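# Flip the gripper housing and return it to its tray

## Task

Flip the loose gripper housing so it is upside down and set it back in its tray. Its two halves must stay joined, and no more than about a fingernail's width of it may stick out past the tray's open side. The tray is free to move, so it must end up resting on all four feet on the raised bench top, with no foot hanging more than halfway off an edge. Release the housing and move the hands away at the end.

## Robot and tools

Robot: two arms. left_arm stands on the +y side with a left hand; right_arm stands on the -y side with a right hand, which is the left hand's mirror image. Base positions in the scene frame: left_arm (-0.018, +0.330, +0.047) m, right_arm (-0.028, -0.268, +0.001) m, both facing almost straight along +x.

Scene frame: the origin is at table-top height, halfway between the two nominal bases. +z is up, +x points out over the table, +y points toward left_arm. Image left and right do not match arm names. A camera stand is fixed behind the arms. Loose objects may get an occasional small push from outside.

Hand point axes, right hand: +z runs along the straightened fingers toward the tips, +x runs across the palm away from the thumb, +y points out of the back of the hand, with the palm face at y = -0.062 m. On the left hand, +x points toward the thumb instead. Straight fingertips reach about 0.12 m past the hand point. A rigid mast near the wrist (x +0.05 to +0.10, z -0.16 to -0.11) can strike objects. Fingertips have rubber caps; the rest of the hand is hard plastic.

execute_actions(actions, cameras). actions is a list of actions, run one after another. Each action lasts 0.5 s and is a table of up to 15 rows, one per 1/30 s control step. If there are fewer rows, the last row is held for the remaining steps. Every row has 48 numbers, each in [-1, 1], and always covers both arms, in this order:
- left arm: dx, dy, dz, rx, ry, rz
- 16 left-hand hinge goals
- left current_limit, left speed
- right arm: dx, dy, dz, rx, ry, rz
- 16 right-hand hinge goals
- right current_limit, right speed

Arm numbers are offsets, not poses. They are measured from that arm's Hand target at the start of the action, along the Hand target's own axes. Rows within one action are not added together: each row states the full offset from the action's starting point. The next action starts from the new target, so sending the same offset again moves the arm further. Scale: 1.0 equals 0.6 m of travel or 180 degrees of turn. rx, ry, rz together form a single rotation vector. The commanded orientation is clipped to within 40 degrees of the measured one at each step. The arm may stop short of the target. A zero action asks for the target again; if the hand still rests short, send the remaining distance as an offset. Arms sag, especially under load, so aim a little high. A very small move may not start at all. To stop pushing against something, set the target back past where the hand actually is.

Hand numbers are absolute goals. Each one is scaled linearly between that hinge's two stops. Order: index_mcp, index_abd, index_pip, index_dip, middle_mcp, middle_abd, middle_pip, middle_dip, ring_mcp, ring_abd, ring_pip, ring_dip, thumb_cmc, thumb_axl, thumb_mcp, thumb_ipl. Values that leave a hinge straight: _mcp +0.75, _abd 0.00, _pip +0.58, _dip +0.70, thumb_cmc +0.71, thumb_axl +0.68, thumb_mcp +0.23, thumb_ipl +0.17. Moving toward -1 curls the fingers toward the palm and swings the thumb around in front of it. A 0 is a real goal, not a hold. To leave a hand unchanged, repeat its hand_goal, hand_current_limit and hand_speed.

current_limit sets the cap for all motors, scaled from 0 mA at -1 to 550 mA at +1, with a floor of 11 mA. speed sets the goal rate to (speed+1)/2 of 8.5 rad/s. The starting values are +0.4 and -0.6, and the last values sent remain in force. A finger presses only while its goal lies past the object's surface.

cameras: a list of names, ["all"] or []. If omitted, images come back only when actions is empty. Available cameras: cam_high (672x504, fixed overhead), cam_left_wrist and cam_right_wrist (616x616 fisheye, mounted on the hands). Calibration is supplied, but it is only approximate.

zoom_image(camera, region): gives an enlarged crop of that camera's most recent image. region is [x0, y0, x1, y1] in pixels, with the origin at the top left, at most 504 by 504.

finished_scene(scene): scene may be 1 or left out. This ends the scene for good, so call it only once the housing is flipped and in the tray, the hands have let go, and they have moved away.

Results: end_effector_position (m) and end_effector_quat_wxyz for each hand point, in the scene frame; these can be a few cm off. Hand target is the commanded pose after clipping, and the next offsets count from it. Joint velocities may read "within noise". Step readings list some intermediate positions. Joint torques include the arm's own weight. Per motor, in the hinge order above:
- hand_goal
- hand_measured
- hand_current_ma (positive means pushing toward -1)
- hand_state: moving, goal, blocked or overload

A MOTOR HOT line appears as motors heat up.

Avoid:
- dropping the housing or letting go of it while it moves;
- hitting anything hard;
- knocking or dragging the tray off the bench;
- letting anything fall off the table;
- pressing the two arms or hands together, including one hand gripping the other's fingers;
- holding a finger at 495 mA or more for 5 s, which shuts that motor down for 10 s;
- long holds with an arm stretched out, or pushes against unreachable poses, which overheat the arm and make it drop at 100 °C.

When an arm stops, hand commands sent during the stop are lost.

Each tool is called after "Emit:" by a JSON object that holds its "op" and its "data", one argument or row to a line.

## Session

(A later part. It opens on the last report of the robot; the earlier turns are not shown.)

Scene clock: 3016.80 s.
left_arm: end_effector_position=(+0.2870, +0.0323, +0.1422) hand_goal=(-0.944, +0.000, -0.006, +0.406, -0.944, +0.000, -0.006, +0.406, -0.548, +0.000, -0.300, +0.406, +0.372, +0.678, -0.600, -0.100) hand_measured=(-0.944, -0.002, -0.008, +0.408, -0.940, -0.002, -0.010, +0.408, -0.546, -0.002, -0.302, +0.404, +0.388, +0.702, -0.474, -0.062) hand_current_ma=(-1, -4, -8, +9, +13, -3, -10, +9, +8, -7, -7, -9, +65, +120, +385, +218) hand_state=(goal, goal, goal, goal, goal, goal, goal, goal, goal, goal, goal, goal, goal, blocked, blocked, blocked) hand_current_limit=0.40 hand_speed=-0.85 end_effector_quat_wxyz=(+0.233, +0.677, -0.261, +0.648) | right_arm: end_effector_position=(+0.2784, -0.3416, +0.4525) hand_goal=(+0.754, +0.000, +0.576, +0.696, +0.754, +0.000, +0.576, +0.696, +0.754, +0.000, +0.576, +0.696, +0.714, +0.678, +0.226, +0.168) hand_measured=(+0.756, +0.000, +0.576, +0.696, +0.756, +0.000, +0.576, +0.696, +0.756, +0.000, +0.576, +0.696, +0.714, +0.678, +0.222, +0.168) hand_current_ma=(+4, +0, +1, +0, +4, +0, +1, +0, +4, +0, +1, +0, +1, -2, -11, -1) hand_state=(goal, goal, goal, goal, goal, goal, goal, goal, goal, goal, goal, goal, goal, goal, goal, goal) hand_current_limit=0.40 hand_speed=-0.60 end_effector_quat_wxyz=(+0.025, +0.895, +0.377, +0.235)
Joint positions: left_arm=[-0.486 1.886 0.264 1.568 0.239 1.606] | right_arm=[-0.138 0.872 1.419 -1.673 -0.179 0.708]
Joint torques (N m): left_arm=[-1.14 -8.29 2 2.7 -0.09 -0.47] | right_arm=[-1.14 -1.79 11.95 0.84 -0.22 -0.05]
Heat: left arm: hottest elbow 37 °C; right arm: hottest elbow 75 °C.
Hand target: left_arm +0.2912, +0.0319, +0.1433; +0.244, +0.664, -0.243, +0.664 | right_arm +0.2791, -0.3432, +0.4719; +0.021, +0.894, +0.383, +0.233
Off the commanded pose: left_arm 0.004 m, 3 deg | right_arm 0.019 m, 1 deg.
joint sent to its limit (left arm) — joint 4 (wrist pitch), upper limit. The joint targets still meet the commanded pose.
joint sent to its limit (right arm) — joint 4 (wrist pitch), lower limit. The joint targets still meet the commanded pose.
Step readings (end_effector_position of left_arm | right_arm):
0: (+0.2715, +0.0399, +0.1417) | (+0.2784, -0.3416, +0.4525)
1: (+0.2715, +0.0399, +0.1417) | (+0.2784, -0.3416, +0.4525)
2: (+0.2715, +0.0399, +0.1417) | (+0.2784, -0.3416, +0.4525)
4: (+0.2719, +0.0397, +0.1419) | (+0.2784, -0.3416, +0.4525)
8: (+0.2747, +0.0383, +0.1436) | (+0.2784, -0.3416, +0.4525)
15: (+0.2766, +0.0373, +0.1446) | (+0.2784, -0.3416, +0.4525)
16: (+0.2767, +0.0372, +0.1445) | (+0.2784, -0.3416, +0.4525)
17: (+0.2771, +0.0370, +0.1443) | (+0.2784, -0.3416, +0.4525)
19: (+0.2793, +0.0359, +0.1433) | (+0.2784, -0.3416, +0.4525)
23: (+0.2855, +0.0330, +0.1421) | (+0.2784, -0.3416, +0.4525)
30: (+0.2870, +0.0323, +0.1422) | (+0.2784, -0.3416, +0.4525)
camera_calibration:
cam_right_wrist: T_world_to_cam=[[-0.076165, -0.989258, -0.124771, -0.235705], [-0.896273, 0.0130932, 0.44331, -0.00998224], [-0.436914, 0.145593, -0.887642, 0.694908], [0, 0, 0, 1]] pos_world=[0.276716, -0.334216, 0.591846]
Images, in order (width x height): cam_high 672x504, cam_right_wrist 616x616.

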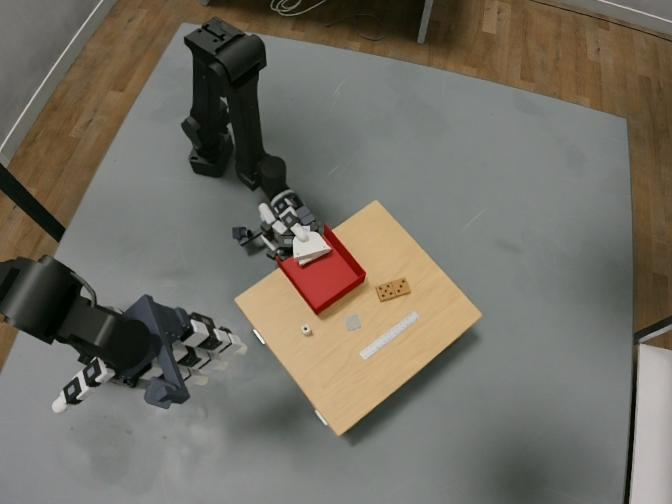

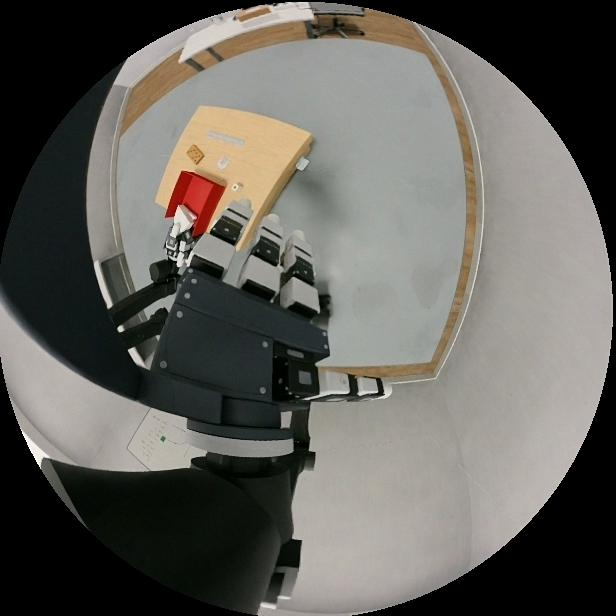

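Emit:
{"op": "execute_actions", "data": {
  "actions": [
    [[0.035,0,-0.003,0,0,0,-0.945,0,-0.007,0.406,-0.945,0,-0.007,0.406,-0.548,0,-0.3,0.406,0.371,0.678,-0.65,-0.15,0.7,-0.85,0,0,0,0,0,0,0.754,0,0.576,0.696,0.754,0,0.576,0.696,0.754,0,0.576,0.696,0.714,0.678,0.226,0.168,0.4,-0.6]]
  ],
  "cameras": ["cam_high", "cam_right_wrist"]
}}

Emit:
{"op": "zoom_image", "data": {
  "camera": "cam_high",
  "region": [255, 205, 335, 275]
}}

Emit:
{"op": "zoom_image", "data": {
  "camera": "cam_right_wrist",
  "region": [155, 195, 215, 245]
}}

Scene clock: 3032.10 s.
left_arm: end_effector_position=(+0.2898, +0.0330, +0.1540) hand_goal=(-0.944, +0.000, -0.006, +0.406, -0.944, +0.000, -0.006, +0.406, -0.548, +0.000, -0.300, +0.406, +0.372, +0.678, -0.650, -0.150) hand_measured=(-0.946, -0.002, -0.008, +0.408, -0.940, -0.002, -0.010, +0.408, -0.546, -0.002, -0.302, +0.404, +0.396, +0.714, -0.474, -0.096) hand_current_ma=(-6, -4, -8, +9, +13, -3, -10, +9, +8, -7, -7, -9, +98, +187, +468, +315) hand_state=(goal, goal, goal, goal, goal, goal, goal, goal, goal, goal, goal, goal, blocked, blocked, blocked, blocked) hand_current_limit=0.70 hand_speed=-0.85 end_effector_quat_wxyz=(+0.237, +0.671, -0.251, +0.656) | right_arm: end_effector_position=(+0.2784, -0.3416, +0.4525) hand_goal=(+0.754, +0.000, +0.576, +0.696, +0.754, +0.000, +0.576, +0.696, +0.754, +0.000, +0.576, +0.696, +0.714, +0.678, +0.226, +0.168) hand_measured=(+0.756, +0.000, +0.576, +0.696, +0.756, +0.000, +0.576, +0.696, +0.756, +0.000, +0.576, +0.696, +0.714, +0.678, +0.222, +0.168) hand_current_ma=(+4, +0, +1, +0, +4, +0, +1, +0, +4, +0, +1, +0, +1, -2, -11, -1) hand_state=(goal, goal, goal, goal, goal, goal, goal, goal, goal, goal, goal, goal, goal, goal, goal, goal) hand_current_limit=0.40 hand_speed=-0.60 end_effector_quat_wxyz=(+0.025, +0.895, +0.377, +0.235)
Joint positions: left_arm=[-0.486 1.859 0.264 1.568 0.229 1.588] | right_arm=[-0.138 0.872 1.419 -1.673 -0.179 0.708]
Joint torques (N m): left_arm=[-1.38 -9.93 1.33 2.62 -0.11 -0.49] | right_arm=[-1.14 -1.61 11.97 0.85 -0.23 -0.06]
Heat: left arm: hottest elbow 37 °C; right arm: hottest elbow 75 °C.
Hand target: left_arm +0.2898, +0.0331, +0.1644; +0.244, +0.663, -0.243, +0.664 | right_arm +0.2791, -0.3432, +0.4719; +0.021, +0.894, +0.383, +0.233
Off the commanded pose: left_arm 0.010 m, 2 deg | right_arm 0.019 m, 1 deg.
joint sent to its limit (right arm) — joint 4 (wrist pitch), lower limit. The joint targets still meet the commanded pose.
Step readings (end_effector_position of left_arm | right_arm):
0: (+0.2870, +0.0323, +0.1422) | (+0.2784, -0.3416, +0.4525)
1: (+0.2871, +0.0324, +0.1422) | (+0.2784, -0.3416, +0.4525)
2: (+0.2874, +0.0325, +0.1423) | (+0.2784, -0.3416, +0.4525)
4: (+0.2880, +0.0327, +0.1431) | (+0.2784, -0.3416, +0.4525)
8: (+0.2891, +0.0328, +0.1496) | (+0.2784, -0.3416, +0.4525)
15: (+0.2898, +0.0330, +0.1540) | (+0.2784, -0.3416, +0.4525)
camera_calibration:
cam_right_wrist: T_world_to_cam=[[-0.076165, -0.989258, -0.124771, -0.235705], [-0.896273, 0.0130932, 0.44331, -0.00998224], [-0.436914, 0.145593, -0.887642, 0.694908], [0, 0, 0, 1]] pos_world=[0.276716, -0.334216, 0.591846]
Images, in order (width x height): cam_high 672x504, cam_right_wrist 616x616.

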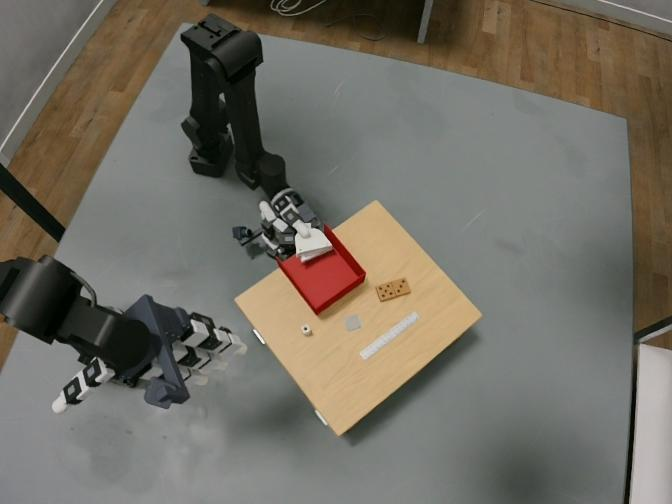

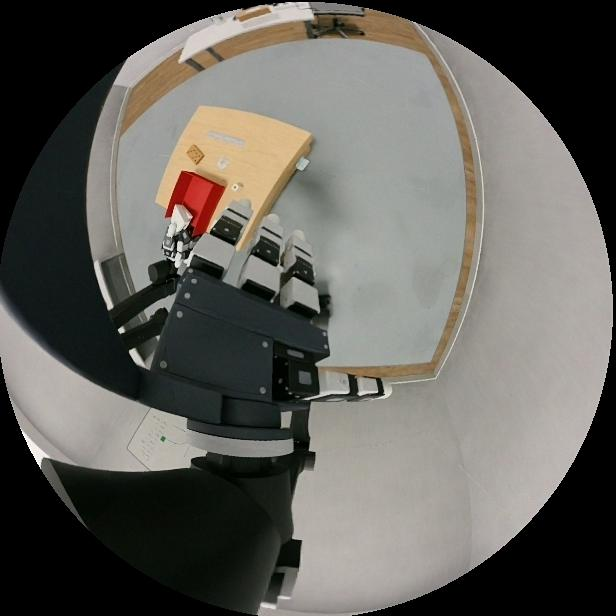

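Scaled by 6.300 from the camera's 672x504 image, which has a finer 960x720 frame.

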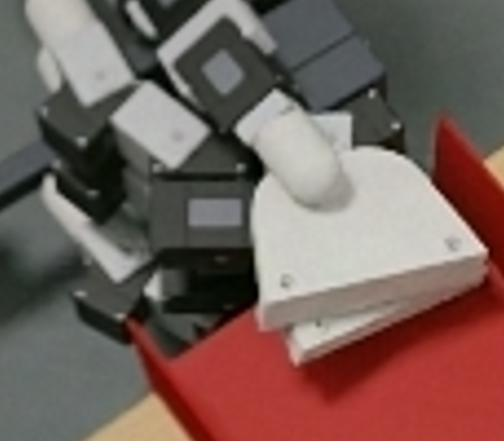

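Scaled by 8.400 from the camera's 616x616 image, which has a finer 880x880 frame.

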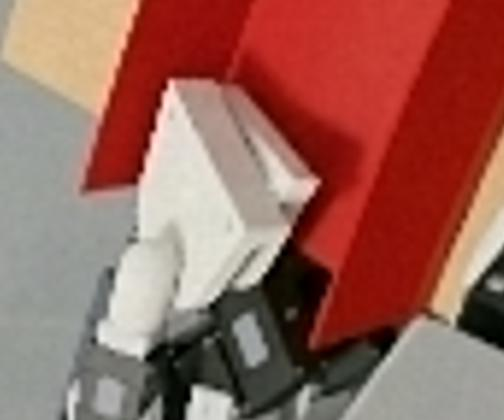

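Emit:
{"op": "execute_actions", "data": {
  "actions": [
    [[0.004,0,-0.014,0,0,0,-0.945,0,-0.007,0.406,-0.945,0,-0.007,0.406,-0.753,0,-0.08,-0.319,0.371,0.678,-0.65,-0.15,0.7,-0.85,0,0,0,0,0,0,0.754,0,0.576,0.696,0.754,0,0.576,0.696,0.754,0,0.576,0.696,0.714,0.678,0.226,0.168,0.4,-0.6]],
    [[0.03,0,-0.004,0,0,0,-0.945,0,-0.007,0.406,-0.945,0,-0.007,0.406,-0.753,0,-0.08,-0.319,0.371,0.678,-0.65,-0.15,0.7,-0.85,0,0,0,0,0,0,0.754,0,0.576,0.696,0.754,0,0.576,0.696,0.754,0,0.576,0.696,0.714,0.678,0.226,0.168,0.4,-0.6]],
    [[0.035,0,0,0,0,0,-0.945,0,-0.007,0.406,-0.945,0,-0.007,0.406,-0.753,0,-0.08,-0.319,0.371,0.678,-0.65,-0.15,0.7,-0.85,0,0,0,0,0,0,0.754,0,0.576,0.696,0.754,0,0.576,0.696,0.754,0,0.576,0.696,0.714,0.678,0.226,0.168,0.4,-0.6]]
  ],
  "cameras": ["cam_high", "cam_right_wrist", "cam_left_wrist"]
}}

Emit:
{"op": "zoom_image", "data": {
  "camera": "cam_high",
  "region": [255, 195, 335, 275]
}}

Emit:
{"op": "zoom_image", "data": {
  "camera": "cam_right_wrist",
  "region": [140, 180, 220, 260]
}}

Emit:
{"op": "zoom_image", "data": {
  "camera": "cam_left_wrist",
  "region": [130, 60, 470, 400]
}}

Scene clock: 3090.40 s.
left_arm: end_effector_position=(+0.2801, +0.0375, +0.2019) hand_goal=(-0.944, +0.000, -0.006, +0.406, -0.944, +0.000, -0.006, +0.406, -0.752, +0.000, -0.080, -0.318, +0.372, +0.678, -0.650, -0.150) hand_measured=(-0.946, -0.002, -0.008, +0.408, -0.942, -0.002, -0.010, +0.408, -0.750, -0.002, -0.082, -0.316, +0.378, +0.686, -0.582, -0.138) hand_current_ma=(-3, -4, -8, +9, +9, -4, -10, +9, +9, -7, -3, +9, +18, +34, +396, +57) hand_state=(goal, goal, goal, goal, goal, goal, goal, goal, goal, goal, goal, goal, goal, goal, blocked, goal) hand_current_limit=0.70 hand_speed=-0.85 end_effector_quat_wxyz=(+0.241, +0.662, -0.249, +0.664) | right_arm: end_effector_position=(+0.2784, -0.3416, +0.4525) hand_goal=(+0.754, +0.000, +0.576, +0.696, +0.754, +0.000, +0.576, +0.696, +0.754, +0.000, +0.576, +0.696, +0.714, +0.678, +0.226, +0.168) hand_measured=(+0.756, +0.000, +0.576, +0.696, +0.756, +0.000, +0.576, +0.696, +0.756, +0.000, +0.576, +0.696, +0.714, +0.678, +0.222, +0.168) hand_current_ma=(+4, +0, +1, +0, +4, +0, +1, +0, +4, +0, +1, +0, +1, -2, -11, -1) hand_state=(goal, goal, goal, goal, goal, goal, goal, goal, goal, goal, goal, goal, goal, goal, goal, goal) hand_current_limit=0.40 hand_speed=-0.60 end_effector_quat_wxyz=(+0.025, +0.895, +0.377, +0.235)
Joint positions: left_arm=[-0.486 1.589 0.226 1.361 0.233 1.583] | right_arm=[-0.138 0.872 1.419 -1.673 -0.179 0.708]
Joint torques (N m): left_arm=[-0.62 -8.94 3.32 1.78 0.1 -0.43] | right_arm=[-1.26 -1.55 12.05 0.87 -0.21 -0.03]
Heat: left arm: hottest elbow 37 °C; right arm: hottest elbow 76 °C.
Hand target: left_arm +0.2815, +0.0402, +0.2057; +0.244, +0.664, -0.243, +0.664 | right_arm +0.2791, -0.3432, +0.4719; +0.021, +0.894, +0.383, +0.233
Off the commanded pose: left_arm 0.005 m, 1 deg | right_arm 0.019 m, 1 deg.
joint sent to its limit (right arm) — joint 4 (wrist pitch), lower limit. The joint targets still meet the commanded pose.
Step readings (end_effector_position of left_arm | right_arm):
0: (+0.2898, +0.0330, +0.1541) | (+0.2784, -0.3416, +0.4525)
1: (+0.2898, +0.0330, +0.1541) | (+0.2784, -0.3416, +0.4525)
2: (+0.2895, +0.0331, +0.1540) | (+0.2784, -0.3416, +0.4525)
4: (+0.2881, +0.0338, +0.1547) | (+0.2784, -0.3416, +0.4525)
8: (+0.2841, +0.0357, +0.1562) | (+0.2784, -0.3416, +0.4525)
15: (+0.2833, +0.0360, +0.1571) | (+0.2784, -0.3416, +0.4525)
16: (+0.2833, +0.0360, +0.1574) | (+0.2784, -0.3416, +0.4525)
17: (+0.2831, +0.0360, +0.1582) | (+0.2784, -0.3416, +0.4525)
19: (+0.2822, +0.0365, +0.1628) | (+0.2784, -0.3416, +0.4525)
23: (+0.2807, +0.0373, +0.1792) | (+0.2784, -0.3416, +0.4525)
30: (+0.2810, +0.0371, +0.1831) | (+0.2784, -0.3416, +0.4525)
31: (+0.2810, +0.0370, +0.1826) | (+0.2784, -0.3416, +0.4525)
32: (+0.2811, +0.0370, +0.1817) | (+0.2784, -0.3416, +0.4525)
34: (+0.2810, +0.0371, +0.1837) | (+0.2784, -0.3416, +0.4525)
38: (+0.2800, +0.0376, +0.1999) | (+0.2784, -0.3416, +0.4525)
45: (+0.2800, +0.0376, +0.2037) | (+0.2784, -0.3416, +0.4525)
camera_calibration:
cam_left_wrist: T_world_to_cam=[[0.393686, 0.541393, -0.742903, -0.0180326], [-0.280768, 0.840366, 0.463632, -0.0984536], [0.875317, 0.0260582, 0.482846, -0.221028], [0, 0, 0, 1]] pos_world=[0.172926, 0.0982593, 0.138972]
cam_right_wrist: T_world_to_cam=[[-0.076165, -0.989258, -0.124771, -0.235705], [-0.896273, 0.0130932, 0.44331, -0.00998224], [-0.436914, 0.145593, -0.887642, 0.694908], [0, 0, 0, 1]] pos_world=[0.276716, -0.334216, 0.591846]

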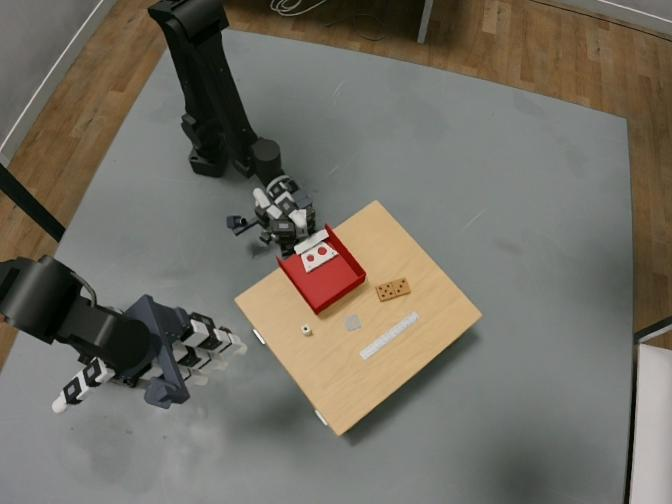

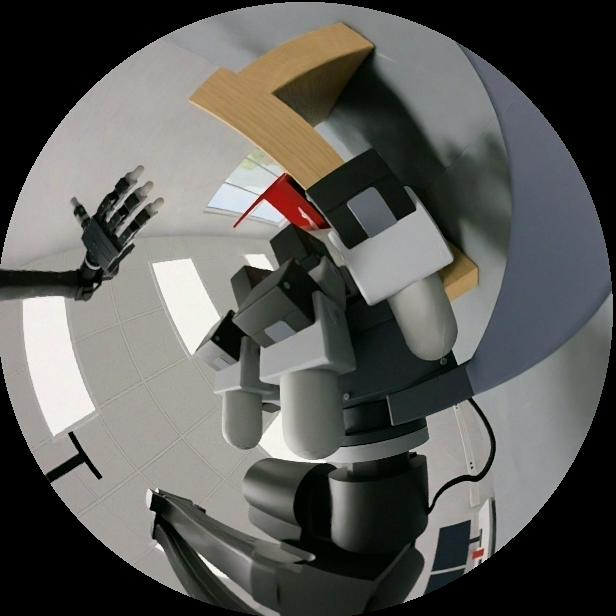

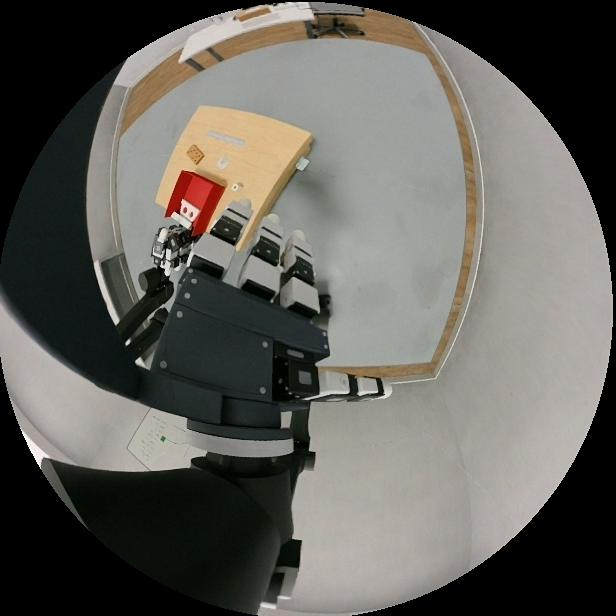

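Scaled by 6.300 from the camera's 672x504 image, which has a finer 960x720 frame.

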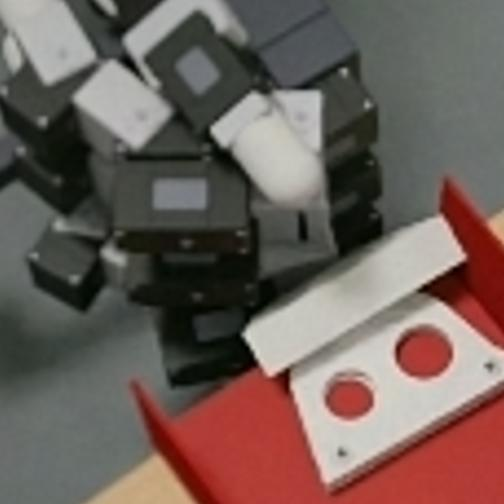

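Scaled by 6.300 from the camera's 616x616 image, which has a finer 880x880 frame.

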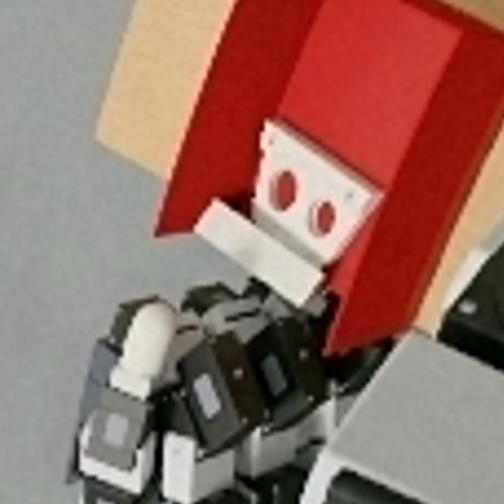

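Scaled by 1.482 from the camera's 616x616 image, which has a finer 880x880 frame.

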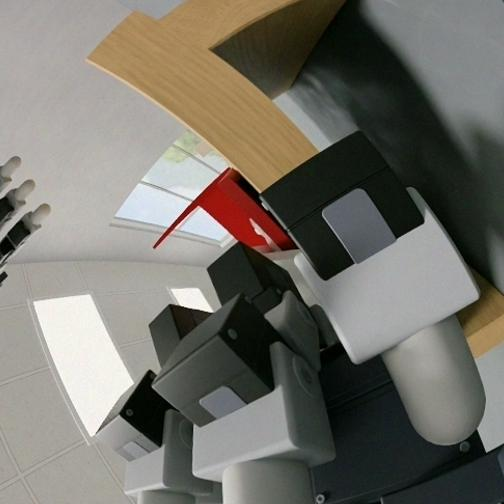

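Emit:
{"op": "zoom_image", "data": {
  "camera": "cam_high",
  "region": [288, 225, 338, 275]
}}

Emit:
{"op": "zoom_image", "data": {
  "camera": "cam_right_wrist",
  "region": [160, 190, 220, 250]
}}

Emit:
{"op": "zoom_image", "data": {
  "camera": "cam_left_wrist",
  "region": [210, 150, 360, 270]
}}

Scaled by 10.080 from the camera's 672x504 image, which has a finer 960x720 frame.

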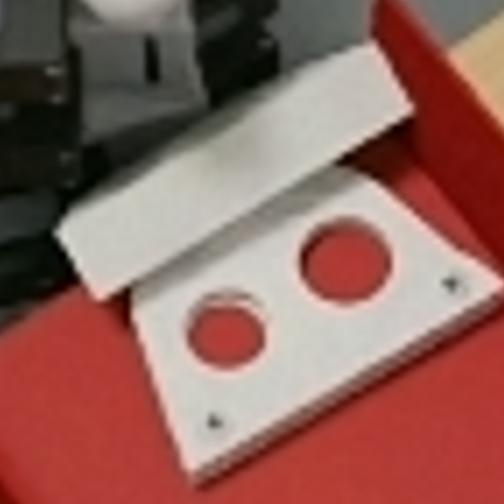

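Scaled by 8.400 from the camera's 616x616 image, which has a finer 880x880 frame.

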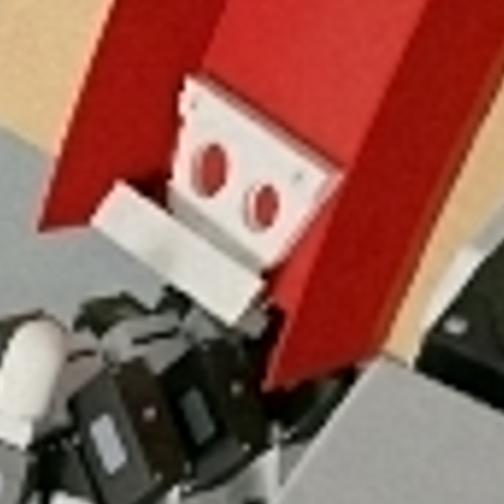

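Scaled by 3.360 from the camera's 616x616 image, which has a finer 880x880 frame.

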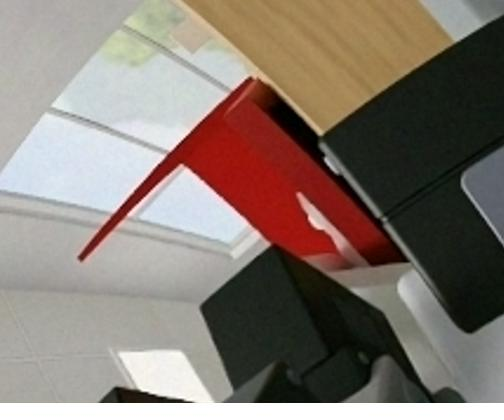

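Emit:
{"op": "execute_actions", "data": {
  "actions": [
    [[0.017,0,0.003,0,0,0,-0.945,0,-0.007,0.406,-0.945,0,-0.007,0.406,-0.753,0,-0.08,-0.319,0.371,0.678,-0.58,-0.15,0.2,-0.85,0,0,0,0,0,0,0.754,0,0.576,0.696,0.754,0,0.576,0.696,0.754,0,0.576,0.696,0.714,0.678,0.226,0.168,0.4,-0.6]]
  ],
  "cameras": ["cam_high", "cam_right_wrist", "cam_left_wrist"]
}}

Emit:
{"op": "zoom_image", "data": {
  "camera": "cam_high",
  "region": [278, 215, 338, 275]
}}

Emit:
{"op": "zoom_image", "data": {
  "camera": "cam_right_wrist",
  "region": [160, 190, 220, 250]
}}

Emit:
{"op": "zoom_image", "data": {
  "camera": "cam_left_wrist",
  "region": [210, 150, 360, 270]
}}

Scene clock: 3140.63 s.
left_arm: end_effector_position=(+0.2798, +0.0377, +0.2101) hand_goal=(-0.944, +0.000, -0.006, +0.406, -0.944, +0.000, -0.006, +0.406, -0.752, +0.000, -0.080, -0.318, +0.372, +0.678, -0.580, -0.150) hand_measured=(-0.946, -0.002, -0.008, +0.408, -0.942, -0.002, -0.010, +0.408, -0.750, -0.002, -0.082, -0.316, +0.378, +0.686, -0.574, -0.142) hand_current_ma=(-3, -4, -8, +9, +9, -4, -10, +9, +9, -7, -3, +9, +18, +34, +28, +42) hand_state=(goal, goal, goal, goal, goal, goal, goal, goal, goal, goal, goal, goal, goal, goal, goal, goal) hand_current_limit=0.20 hand_speed=-0.85 end_effector_quat_wxyz=(+0.241, +0.665, -0.249, +0.662) | right_arm: end_effector_position=(+0.2784, -0.3416, +0.4525) hand_goal=(+0.754, +0.000, +0.576, +0.696, +0.754, +0.000, +0.576, +0.696, +0.754, +0.000, +0.576, +0.696, +0.714, +0.678, +0.226, +0.168) hand_measured=(+0.756, +0.000, +0.576, +0.696, +0.756, +0.000, +0.576, +0.696, +0.756, +0.000, +0.576, +0.696, +0.714, +0.678, +0.222, +0.168) hand_current_ma=(+4, +0, +1, +0, +4, +0, +1, +0, +4, +0, +1, +0, +1, -2, -11, -1) hand_state=(goal, goal, goal, goal, goal, goal, goal, goal, goal, goal, goal, goal, goal, goal, goal, goal) hand_current_limit=0.40 hand_speed=-0.60 end_effector_quat_wxyz=(+0.025, +0.895, +0.377, +0.235)
Joint positions: left_arm=[-0.486 1.526 0.226 1.292 0.233 1.583] | right_arm=[-0.138 0.872 1.419 -1.673 -0.179 0.708]
Joint torques (N m): left_arm=[-1.14 -8.12 4.33 1.8 0.07 -0.45] | right_arm=[-1.26 -1.49 11.93 0.75 -0.22 -0.07]
Heat: left arm: hottest elbow 38 °C; right arm: hottest elbow 76 °C.
Hand target: left_arm +0.2829, +0.0390, +0.2158; +0.244, +0.664, -0.243, +0.664 | right_arm +0.2791, -0.3432, +0.4719; +0.021, +0.894, +0.383, +0.233
Off the commanded pose: left_arm 0.007 m, 1 deg | right_arm 0.019 m, 1 deg.
joint sent to its limit (right arm) — joint 4 (wrist pitch), lower limit. The joint targets still meet the commanded pose.
Step readings (end_effector_position of left_arm | right_arm):
0: (+0.2801, +0.0375, +0.2019) | (+0.2784, -0.3416, +0.4525)
1: (+0.2801, +0.0375, +0.2018) | (+0.2784, -0.3416, +0.4525)
2: (+0.2802, +0.0374, +0.2014) | (+0.2784, -0.3416, +0.4525)
4: (+0.2802, +0.0374, +0.2021) | (+0.2784, -0.3416, +0.4525)
8: (+0.2798, +0.0376, +0.2091) | (+0.2784, -0.3416, +0.4525)
15: (+0.2797, +0.0377, +0.2107) | (+0.2784, -0.3416, +0.4525)
camera_calibration:
cam_left_wrist: T_world_to_cam=[[0.389365, 0.543608, -0.743562, -0.0105949], [-0.278096, 0.838977, 0.46774, -0.104137], [0.878099, 0.0246602, 0.477843, -0.224412], [0, 0, 0, 1]] pos_world=[0.172221, 0.0986618, 0.148065]
cam_right_wrist: T_world_to_cam=[[-0.076165, -0.989258, -0.124771, -0.235705], [-0.896273, 0.0130932, 0.44331, -0.00998224], [-0.436914, 0.145593, -0.887642, 0.694908], [0, 0, 0, 1]] pos_world=[0.276716, -0.334216, 0.591846]

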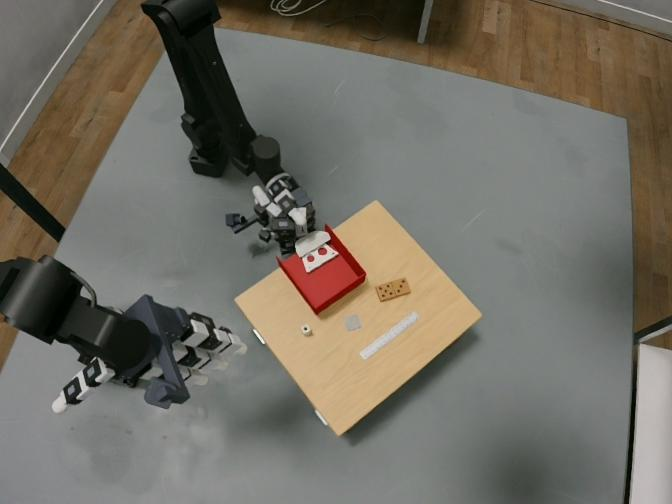

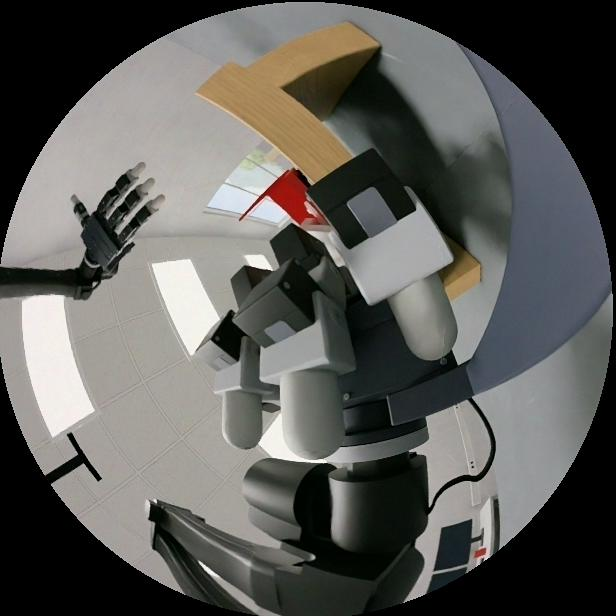

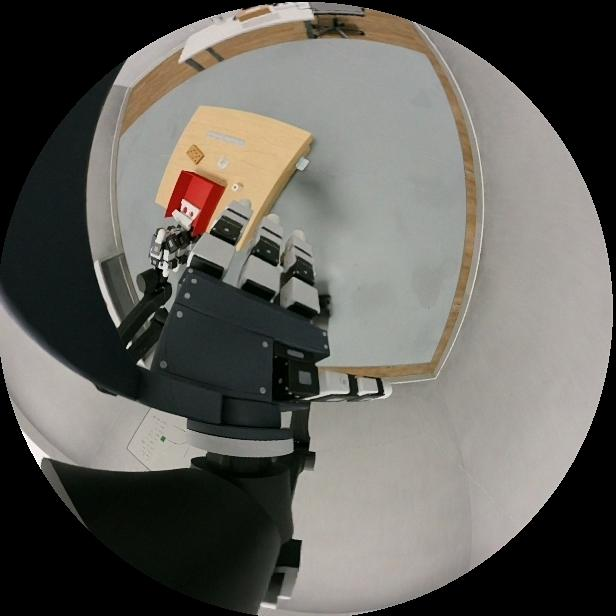

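Scaled by 8.400 from the camera's 672x504 image, which has a finer 960x720 frame.

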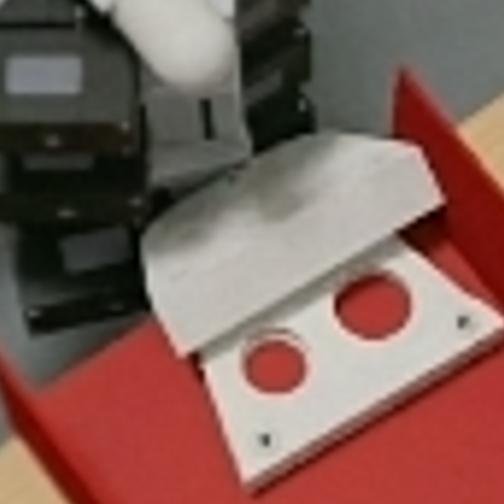

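Scaled by 8.400 from the camera's 616x616 image, which has a finer 880x880 frame.

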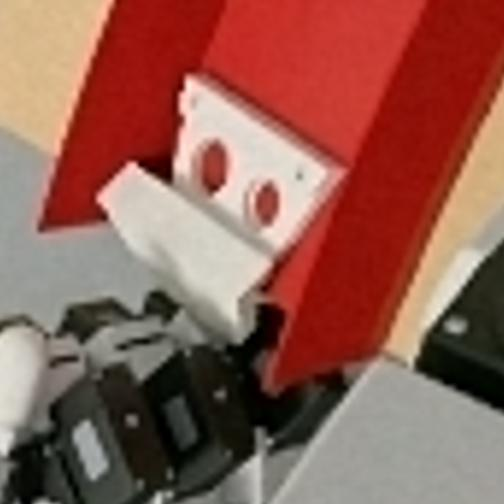

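Scaled by 3.360 from the camera's 616x616 image, which has a finer 880x880 frame.

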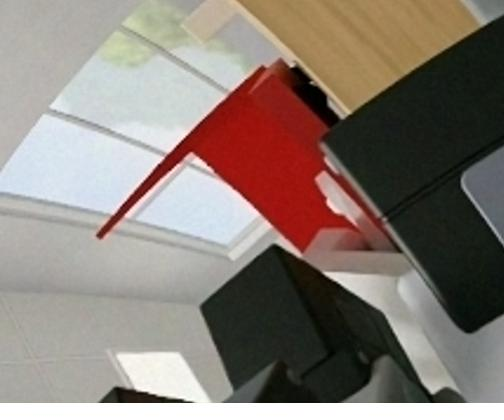

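Emit:
{"op": "execute_actions", "data": {
  "actions": [
    [[0.018,0,0.004,0,0,0,-0.945,0,-0.007,0.406,-0.945,0,-0.007,0.406,-0.753,0,-0.08,-0.319,0.371,0.678,-0.58,-0.15,0.2,-0.85,0,0,0,0,0,0,0.754,0,0.576,0.696,0.754,0,0.576,0.696,0.754,0,0.576,0.696,0.714,0.678,0.226,0.168,0.4,-0.6]]
  ],
  "cameras": ["cam_high", "cam_right_wrist", "cam_left_wrist"]
}}

Emit:
{"op": "zoom_image", "data": {
  "camera": "cam_high",
  "region": [278, 215, 338, 275]
}}

Emit:
{"op": "zoom_image", "data": {
  "camera": "cam_right_wrist",
  "region": [160, 190, 220, 250]
}}

Emit:
{"op": "zoom_image", "data": {
  "camera": "cam_left_wrist",
  "region": [210, 150, 360, 270]
}}

Scene clock: 3157.60 s.
left_arm: end_effector_position=(+0.2789, +0.0381, +0.2177) hand_goal=(-0.944, +0.000, -0.006, +0.406, -0.944, +0.000, -0.006, +0.406, -0.752, +0.000, -0.080, -0.318, +0.372, +0.678, -0.580, -0.150) hand_measured=(-0.946, -0.002, -0.008, +0.408, -0.942, -0.002, -0.010, +0.408, -0.750, -0.002, -0.082, -0.316, +0.378, +0.686, -0.574, -0.142) hand_current_ma=(-3, -4, -8, +9, +9, -4, -10, +9, +9, -7, -3, +9, +18, +34, +28, +42) hand_state=(goal, goal, goal, goal, goal, goal, goal, goal, goal, goal, goal, goal, goal, goal, goal, goal) hand_current_limit=0.20 hand_speed=-0.85 end_effector_quat_wxyz=(+0.240, +0.668, -0.250, +0.659) | right_arm: end_effector_position=(+0.2784, -0.3416, +0.4525) hand_goal=(+0.754, +0.000, +0.576, +0.696, +0.754, +0.000, +0.576, +0.696, +0.754, +0.000, +0.576, +0.696, +0.714, +0.678, +0.226, +0.168) hand_measured=(+0.756, +0.000, +0.576, +0.696, +0.756, +0.000, +0.576, +0.696, +0.756, +0.000, +0.576, +0.696, +0.714, +0.678, +0.222, +0.168) hand_current_ma=(+4, +0, +1, +0, +4, +0, +1, +0, +4, +0, +1, +0, +1, -2, -11, -1) hand_state=(goal, goal, goal, goal, goal, goal, goal, goal, goal, goal, goal, goal, goal, goal, goal, goal) hand_current_limit=0.40 hand_speed=-0.60 end_effector_quat_wxyz=(+0.025, +0.895, +0.377, +0.235)
Joint positions: left_arm=[-0.486 1.463 0.226 1.22 0.233 1.583] | right_arm=[-0.138 0.872 1.419 -1.673 -0.179 0.708]
Joint torques (N m): left_arm=[-1.2 -7.77 5.52 2.03 -0.04 -0.44] | right_arm=[-0.97 -1.38 11.85 0.73 -0.24 -0.07]
Heat: left arm: hottest elbow 38 °C; right arm: hottest elbow 76 °C.
Hand target: left_arm +0.2847, +0.0375, +0.2267; +0.244, +0.664, -0.243, +0.664 | right_arm +0.2791, -0.3432, +0.4719; +0.021, +0.894, +0.383, +0.233
Off the commanded pose: left_arm 0.011 m, 1 deg | right_arm 0.019 m, 1 deg.
joint sent to its limit (right arm) — joint 4 (wrist pitch), lower limit. The joint targets still meet the commanded pose.
Step readings (end_effector_position of left_arm | right_arm):
0: (+0.2798, +0.0377, +0.2101) | (+0.2784, -0.3416, +0.4525)
1: (+0.2798, +0.0377, +0.2101) | (+0.2784, -0.3416, +0.4525)
2: (+0.2798, +0.0376, +0.2095) | (+0.2784, -0.3416, +0.4525)
4: (+0.2797, +0.0377, +0.2099) | (+0.2784, -0.3416, +0.4525)
8: (+0.2790, +0.0380, +0.2171) | (+0.2784, -0.3416, +0.4525)
15: (+0.2789, +0.0381, +0.2182) | (+0.2784, -0.3416, +0.4525)
camera_calibration:
cam_left_wrist: T_world_to_cam=[[0.38356, 0.546604, -0.744382, -0.0031458], [-0.274434, 0.837082, 0.473265, -0.110486], [0.881798, 0.0227579, 0.471078, -0.226729], [0, 0, 0, 1]] pos_world=[0.170815, 0.0993652, 0.156755]
cam_right_wrist: T_world_to_cam=[[-0.076165, -0.989258, -0.124771, -0.235705], [-0.896273, 0.0130932, 0.44331, -0.00998224], [-0.436914, 0.145593, -0.887642, 0.694908], [0, 0, 0, 1]] pos_world=[0.276716, -0.334216, 0.591846]

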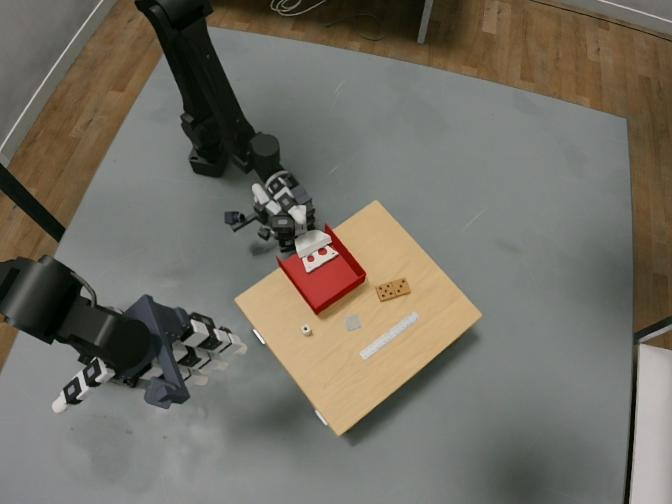

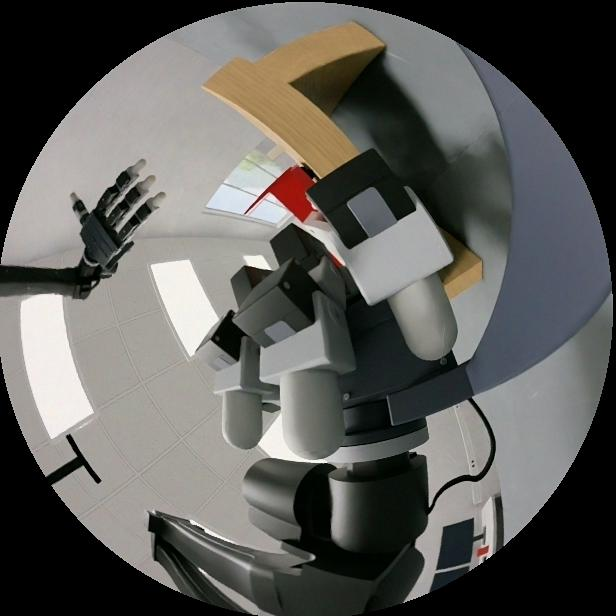

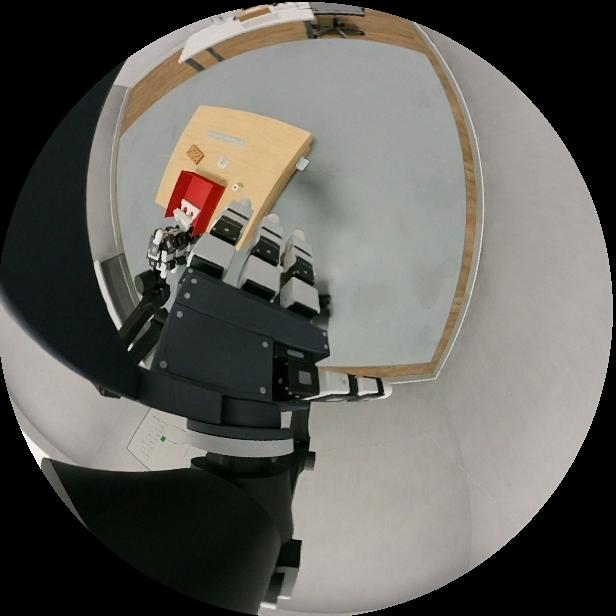

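Scaled by 8.400 from the camera's 672x504 image, which has a finer 960x720 frame.

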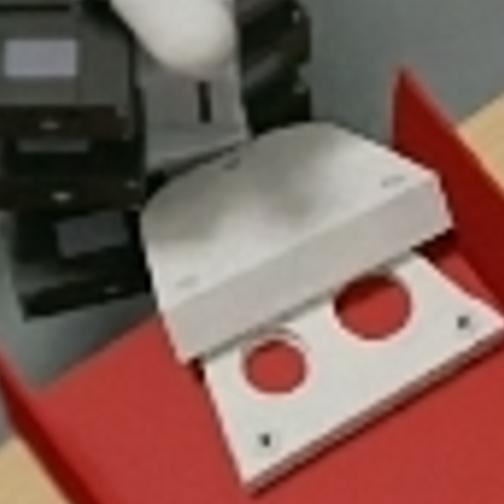

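Scaled by 8.400 from the camera's 616x616 image, which has a finer 880x880 frame.

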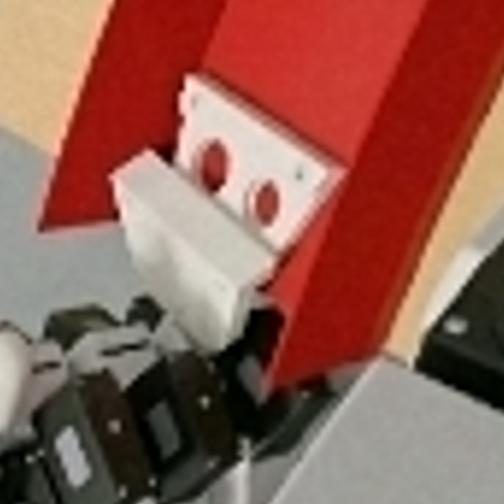

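Scaled by 3.360 from the camera's 616x616 image, which has a finer 880x880 frame.

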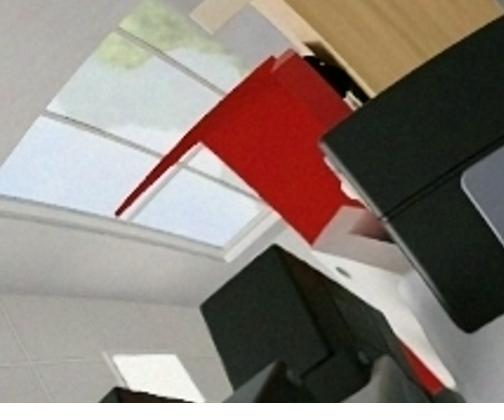

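Emit:
{"op": "execute_actions", "data": {
  "actions": [
    [[0,0,0.012,0,0,0,-0.945,0,-0.007,0.406,-0.945,0,-0.007,0.406,-0.753,0,-0.08,-0.319,0.371,0.678,-0.58,-0.15,0.2,-0.85,0,0,0,0,0,0,0.754,0,0.576,0.696,0.754,0,0.576,0.696,0.754,0,0.576,0.696,0.714,0.678,0.226,0.168,0.4,-0.6]]
  ],
  "cameras": ["cam_high", "cam_right_wrist", "cam_left_wrist"]
}}

Emit:
{"op": "zoom_image", "data": {
  "camera": "cam_high",
  "region": [278, 215, 338, 275]
}}

Emit:
{"op": "zoom_image", "data": {
  "camera": "cam_left_wrist",
  "region": [210, 150, 360, 270]
}}

Scene clock: 3177.80 s.
left_arm: end_effector_position=(+0.2802, +0.0381, +0.2174) hand_goal=(-0.944, +0.000, -0.006, +0.406, -0.944, +0.000, -0.006, +0.406, -0.752, +0.000, -0.080, -0.318, +0.372, +0.678, -0.580, -0.150) hand_measured=(-0.946, -0.002, -0.008, +0.408, -0.942, -0.002, -0.010, +0.408, -0.750, -0.002, -0.082, -0.316, +0.378, +0.686, -0.574, -0.142) hand_current_ma=(-3, -4, -8, +9, +9, -4, -10, +9, +9, -7, -3, +9, +18, +34, +28, +42) hand_state=(goal, goal, goal, goal, goal, goal, goal, goal, goal, goal, goal, goal, goal, goal, goal, goal) hand_current_limit=0.20 hand_speed=-0.85 end_effector_quat_wxyz=(+0.239, +0.669, -0.249, +0.658) | right_arm: end_effector_position=(+0.2784, -0.3416, +0.4525) hand_goal=(+0.754, +0.000, +0.576, +0.696, +0.754, +0.000, +0.576, +0.696, +0.754, +0.000, +0.576, +0.696, +0.714, +0.678, +0.226, +0.168) hand_measured=(+0.756, +0.000, +0.576, +0.696, +0.756, +0.000, +0.576, +0.696, +0.756, +0.000, +0.576, +0.696, +0.714, +0.678, +0.222, +0.168) hand_current_ma=(+4, +0, +1, +0, +4, +0, +1, +0, +4, +0, +1, +0, +1, -2, -11, -1) hand_state=(goal, goal, goal, goal, goal, goal, goal, goal, goal, goal, goal, goal, goal, goal, goal, goal) hand_current_limit=0.40 hand_speed=-0.60 end_effector_quat_wxyz=(+0.025, +0.895, +0.377, +0.235)
Joint positions: left_arm=[-0.486 1.463 0.228 1.216 0.229 1.583] | right_arm=[-0.138 0.872 1.419 -1.673 -0.179 0.708]
Joint torques (N m): left_arm=[-1.08 -6.95 6.87 2.03 -0.12 -0.46] | right_arm=[-1.61 -1.67 12.03 0.84 -0.22 -0.07]
Heat: left arm: hottest elbow 39 °C; right arm: hottest elbow 76 °C.
Hand target: left_arm +0.2902, +0.0328, +0.2266; +0.244, +0.664, -0.243, +0.664 | right_arm +0.2791, -0.3432, +0.4719; +0.021, +0.894, +0.383, +0.233
Off the commanded pose: left_arm 0.015 m, 1 deg | right_arm 0.019 m, 1 deg.
joint sent to its limit (right arm) — joint 4 (wrist pitch), lower limit. The joint targets still meet the commanded pose.
Step readings (end_effector_position of left_arm | right_arm):
0: (+0.2789, +0.0381, +0.2177) | (+0.2784, -0.3416, +0.4525)
1: (+0.2789, +0.0381, +0.2177) | (+0.2784, -0.3416, +0.4525)
2: (+0.2789, +0.0381, +0.2176) | (+0.2784, -0.3416, +0.4525)
4: (+0.2793, +0.0382, +0.2174) | (+0.2784, -0.3416, +0.4525)
8: (+0.2796, +0.0383, +0.2169) | (+0.2784, -0.3416, +0.4525)
15: (+0.2802, +0.0381, +0.2174) | (+0.2784, -0.3416, +0.4525)
camera_calibration:
cam_left_wrist: T_world_to_cam=[[0.379763, 0.548981, -0.74458, -0.00286757], [-0.276446, 0.835447, 0.47498, -0.10964], [0.882812, 0.0254566, 0.469036, -0.227722], [0, 0, 0, 1]] pos_world=[0.171816, 0.0989697, 0.156752]
cam_right_wrist: T_world_to_cam=[[-0.076165, -0.989258, -0.124771, -0.235705], [-0.896273, 0.0130932, 0.44331, -0.00998224], [-0.436914, 0.145593, -0.887642, 0.694908], [0, 0, 0, 1]] pos_world=[0.276716, -0.334216, 0.591846]

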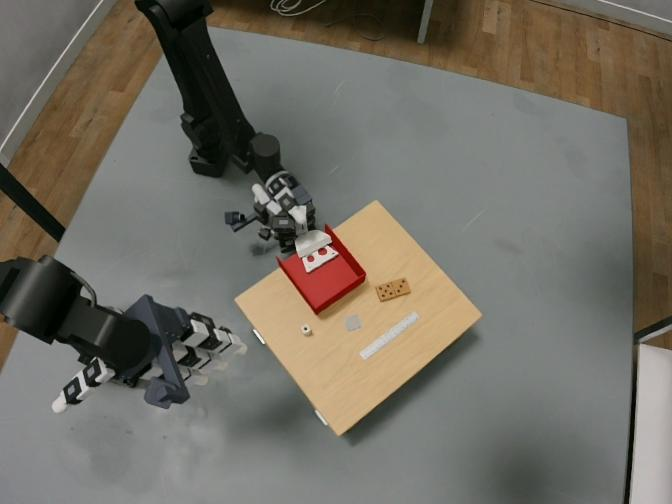

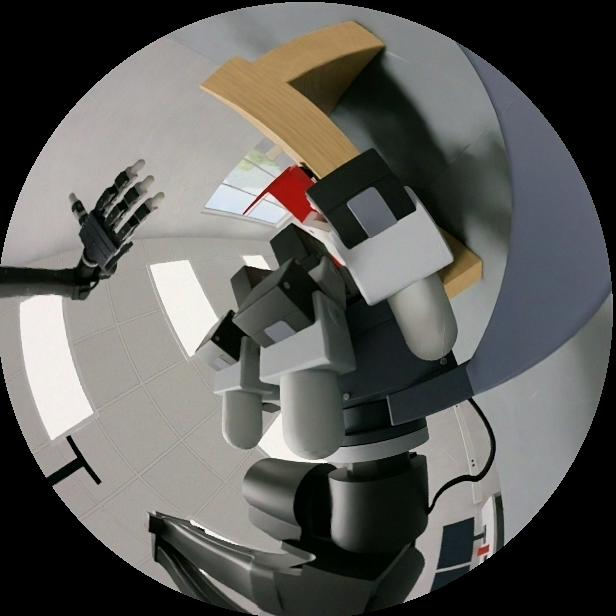

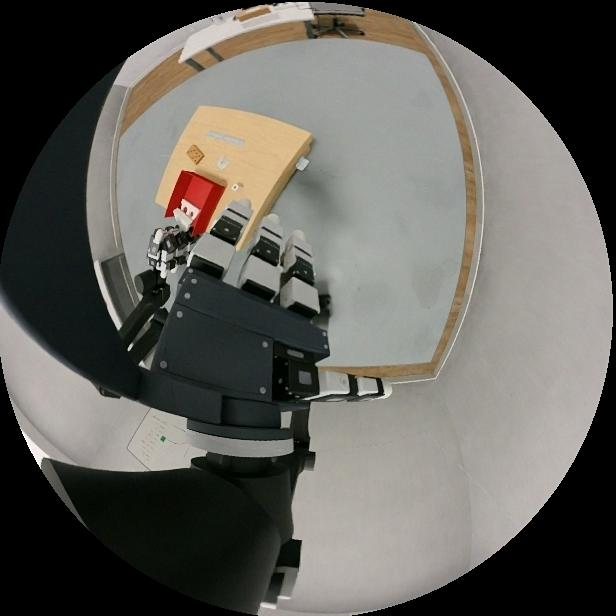

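Scaled by 8.400 from the camera's 672x504 image, which has a finer 960x720 frame.

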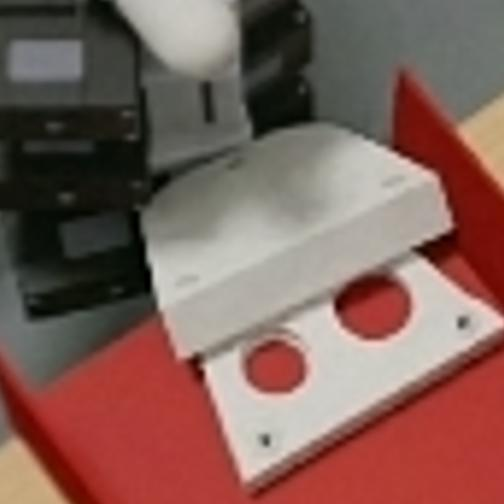

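Scaled by 3.360 from the camera's 616x616 image, which has a finer 880x880 frame.

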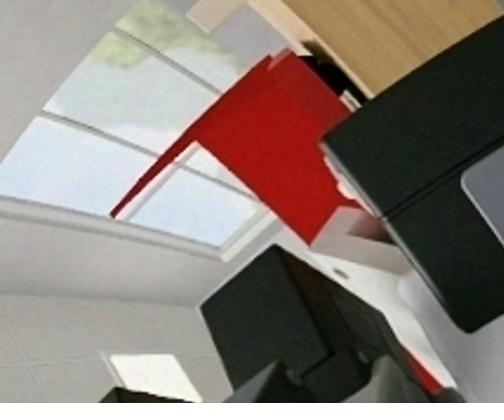

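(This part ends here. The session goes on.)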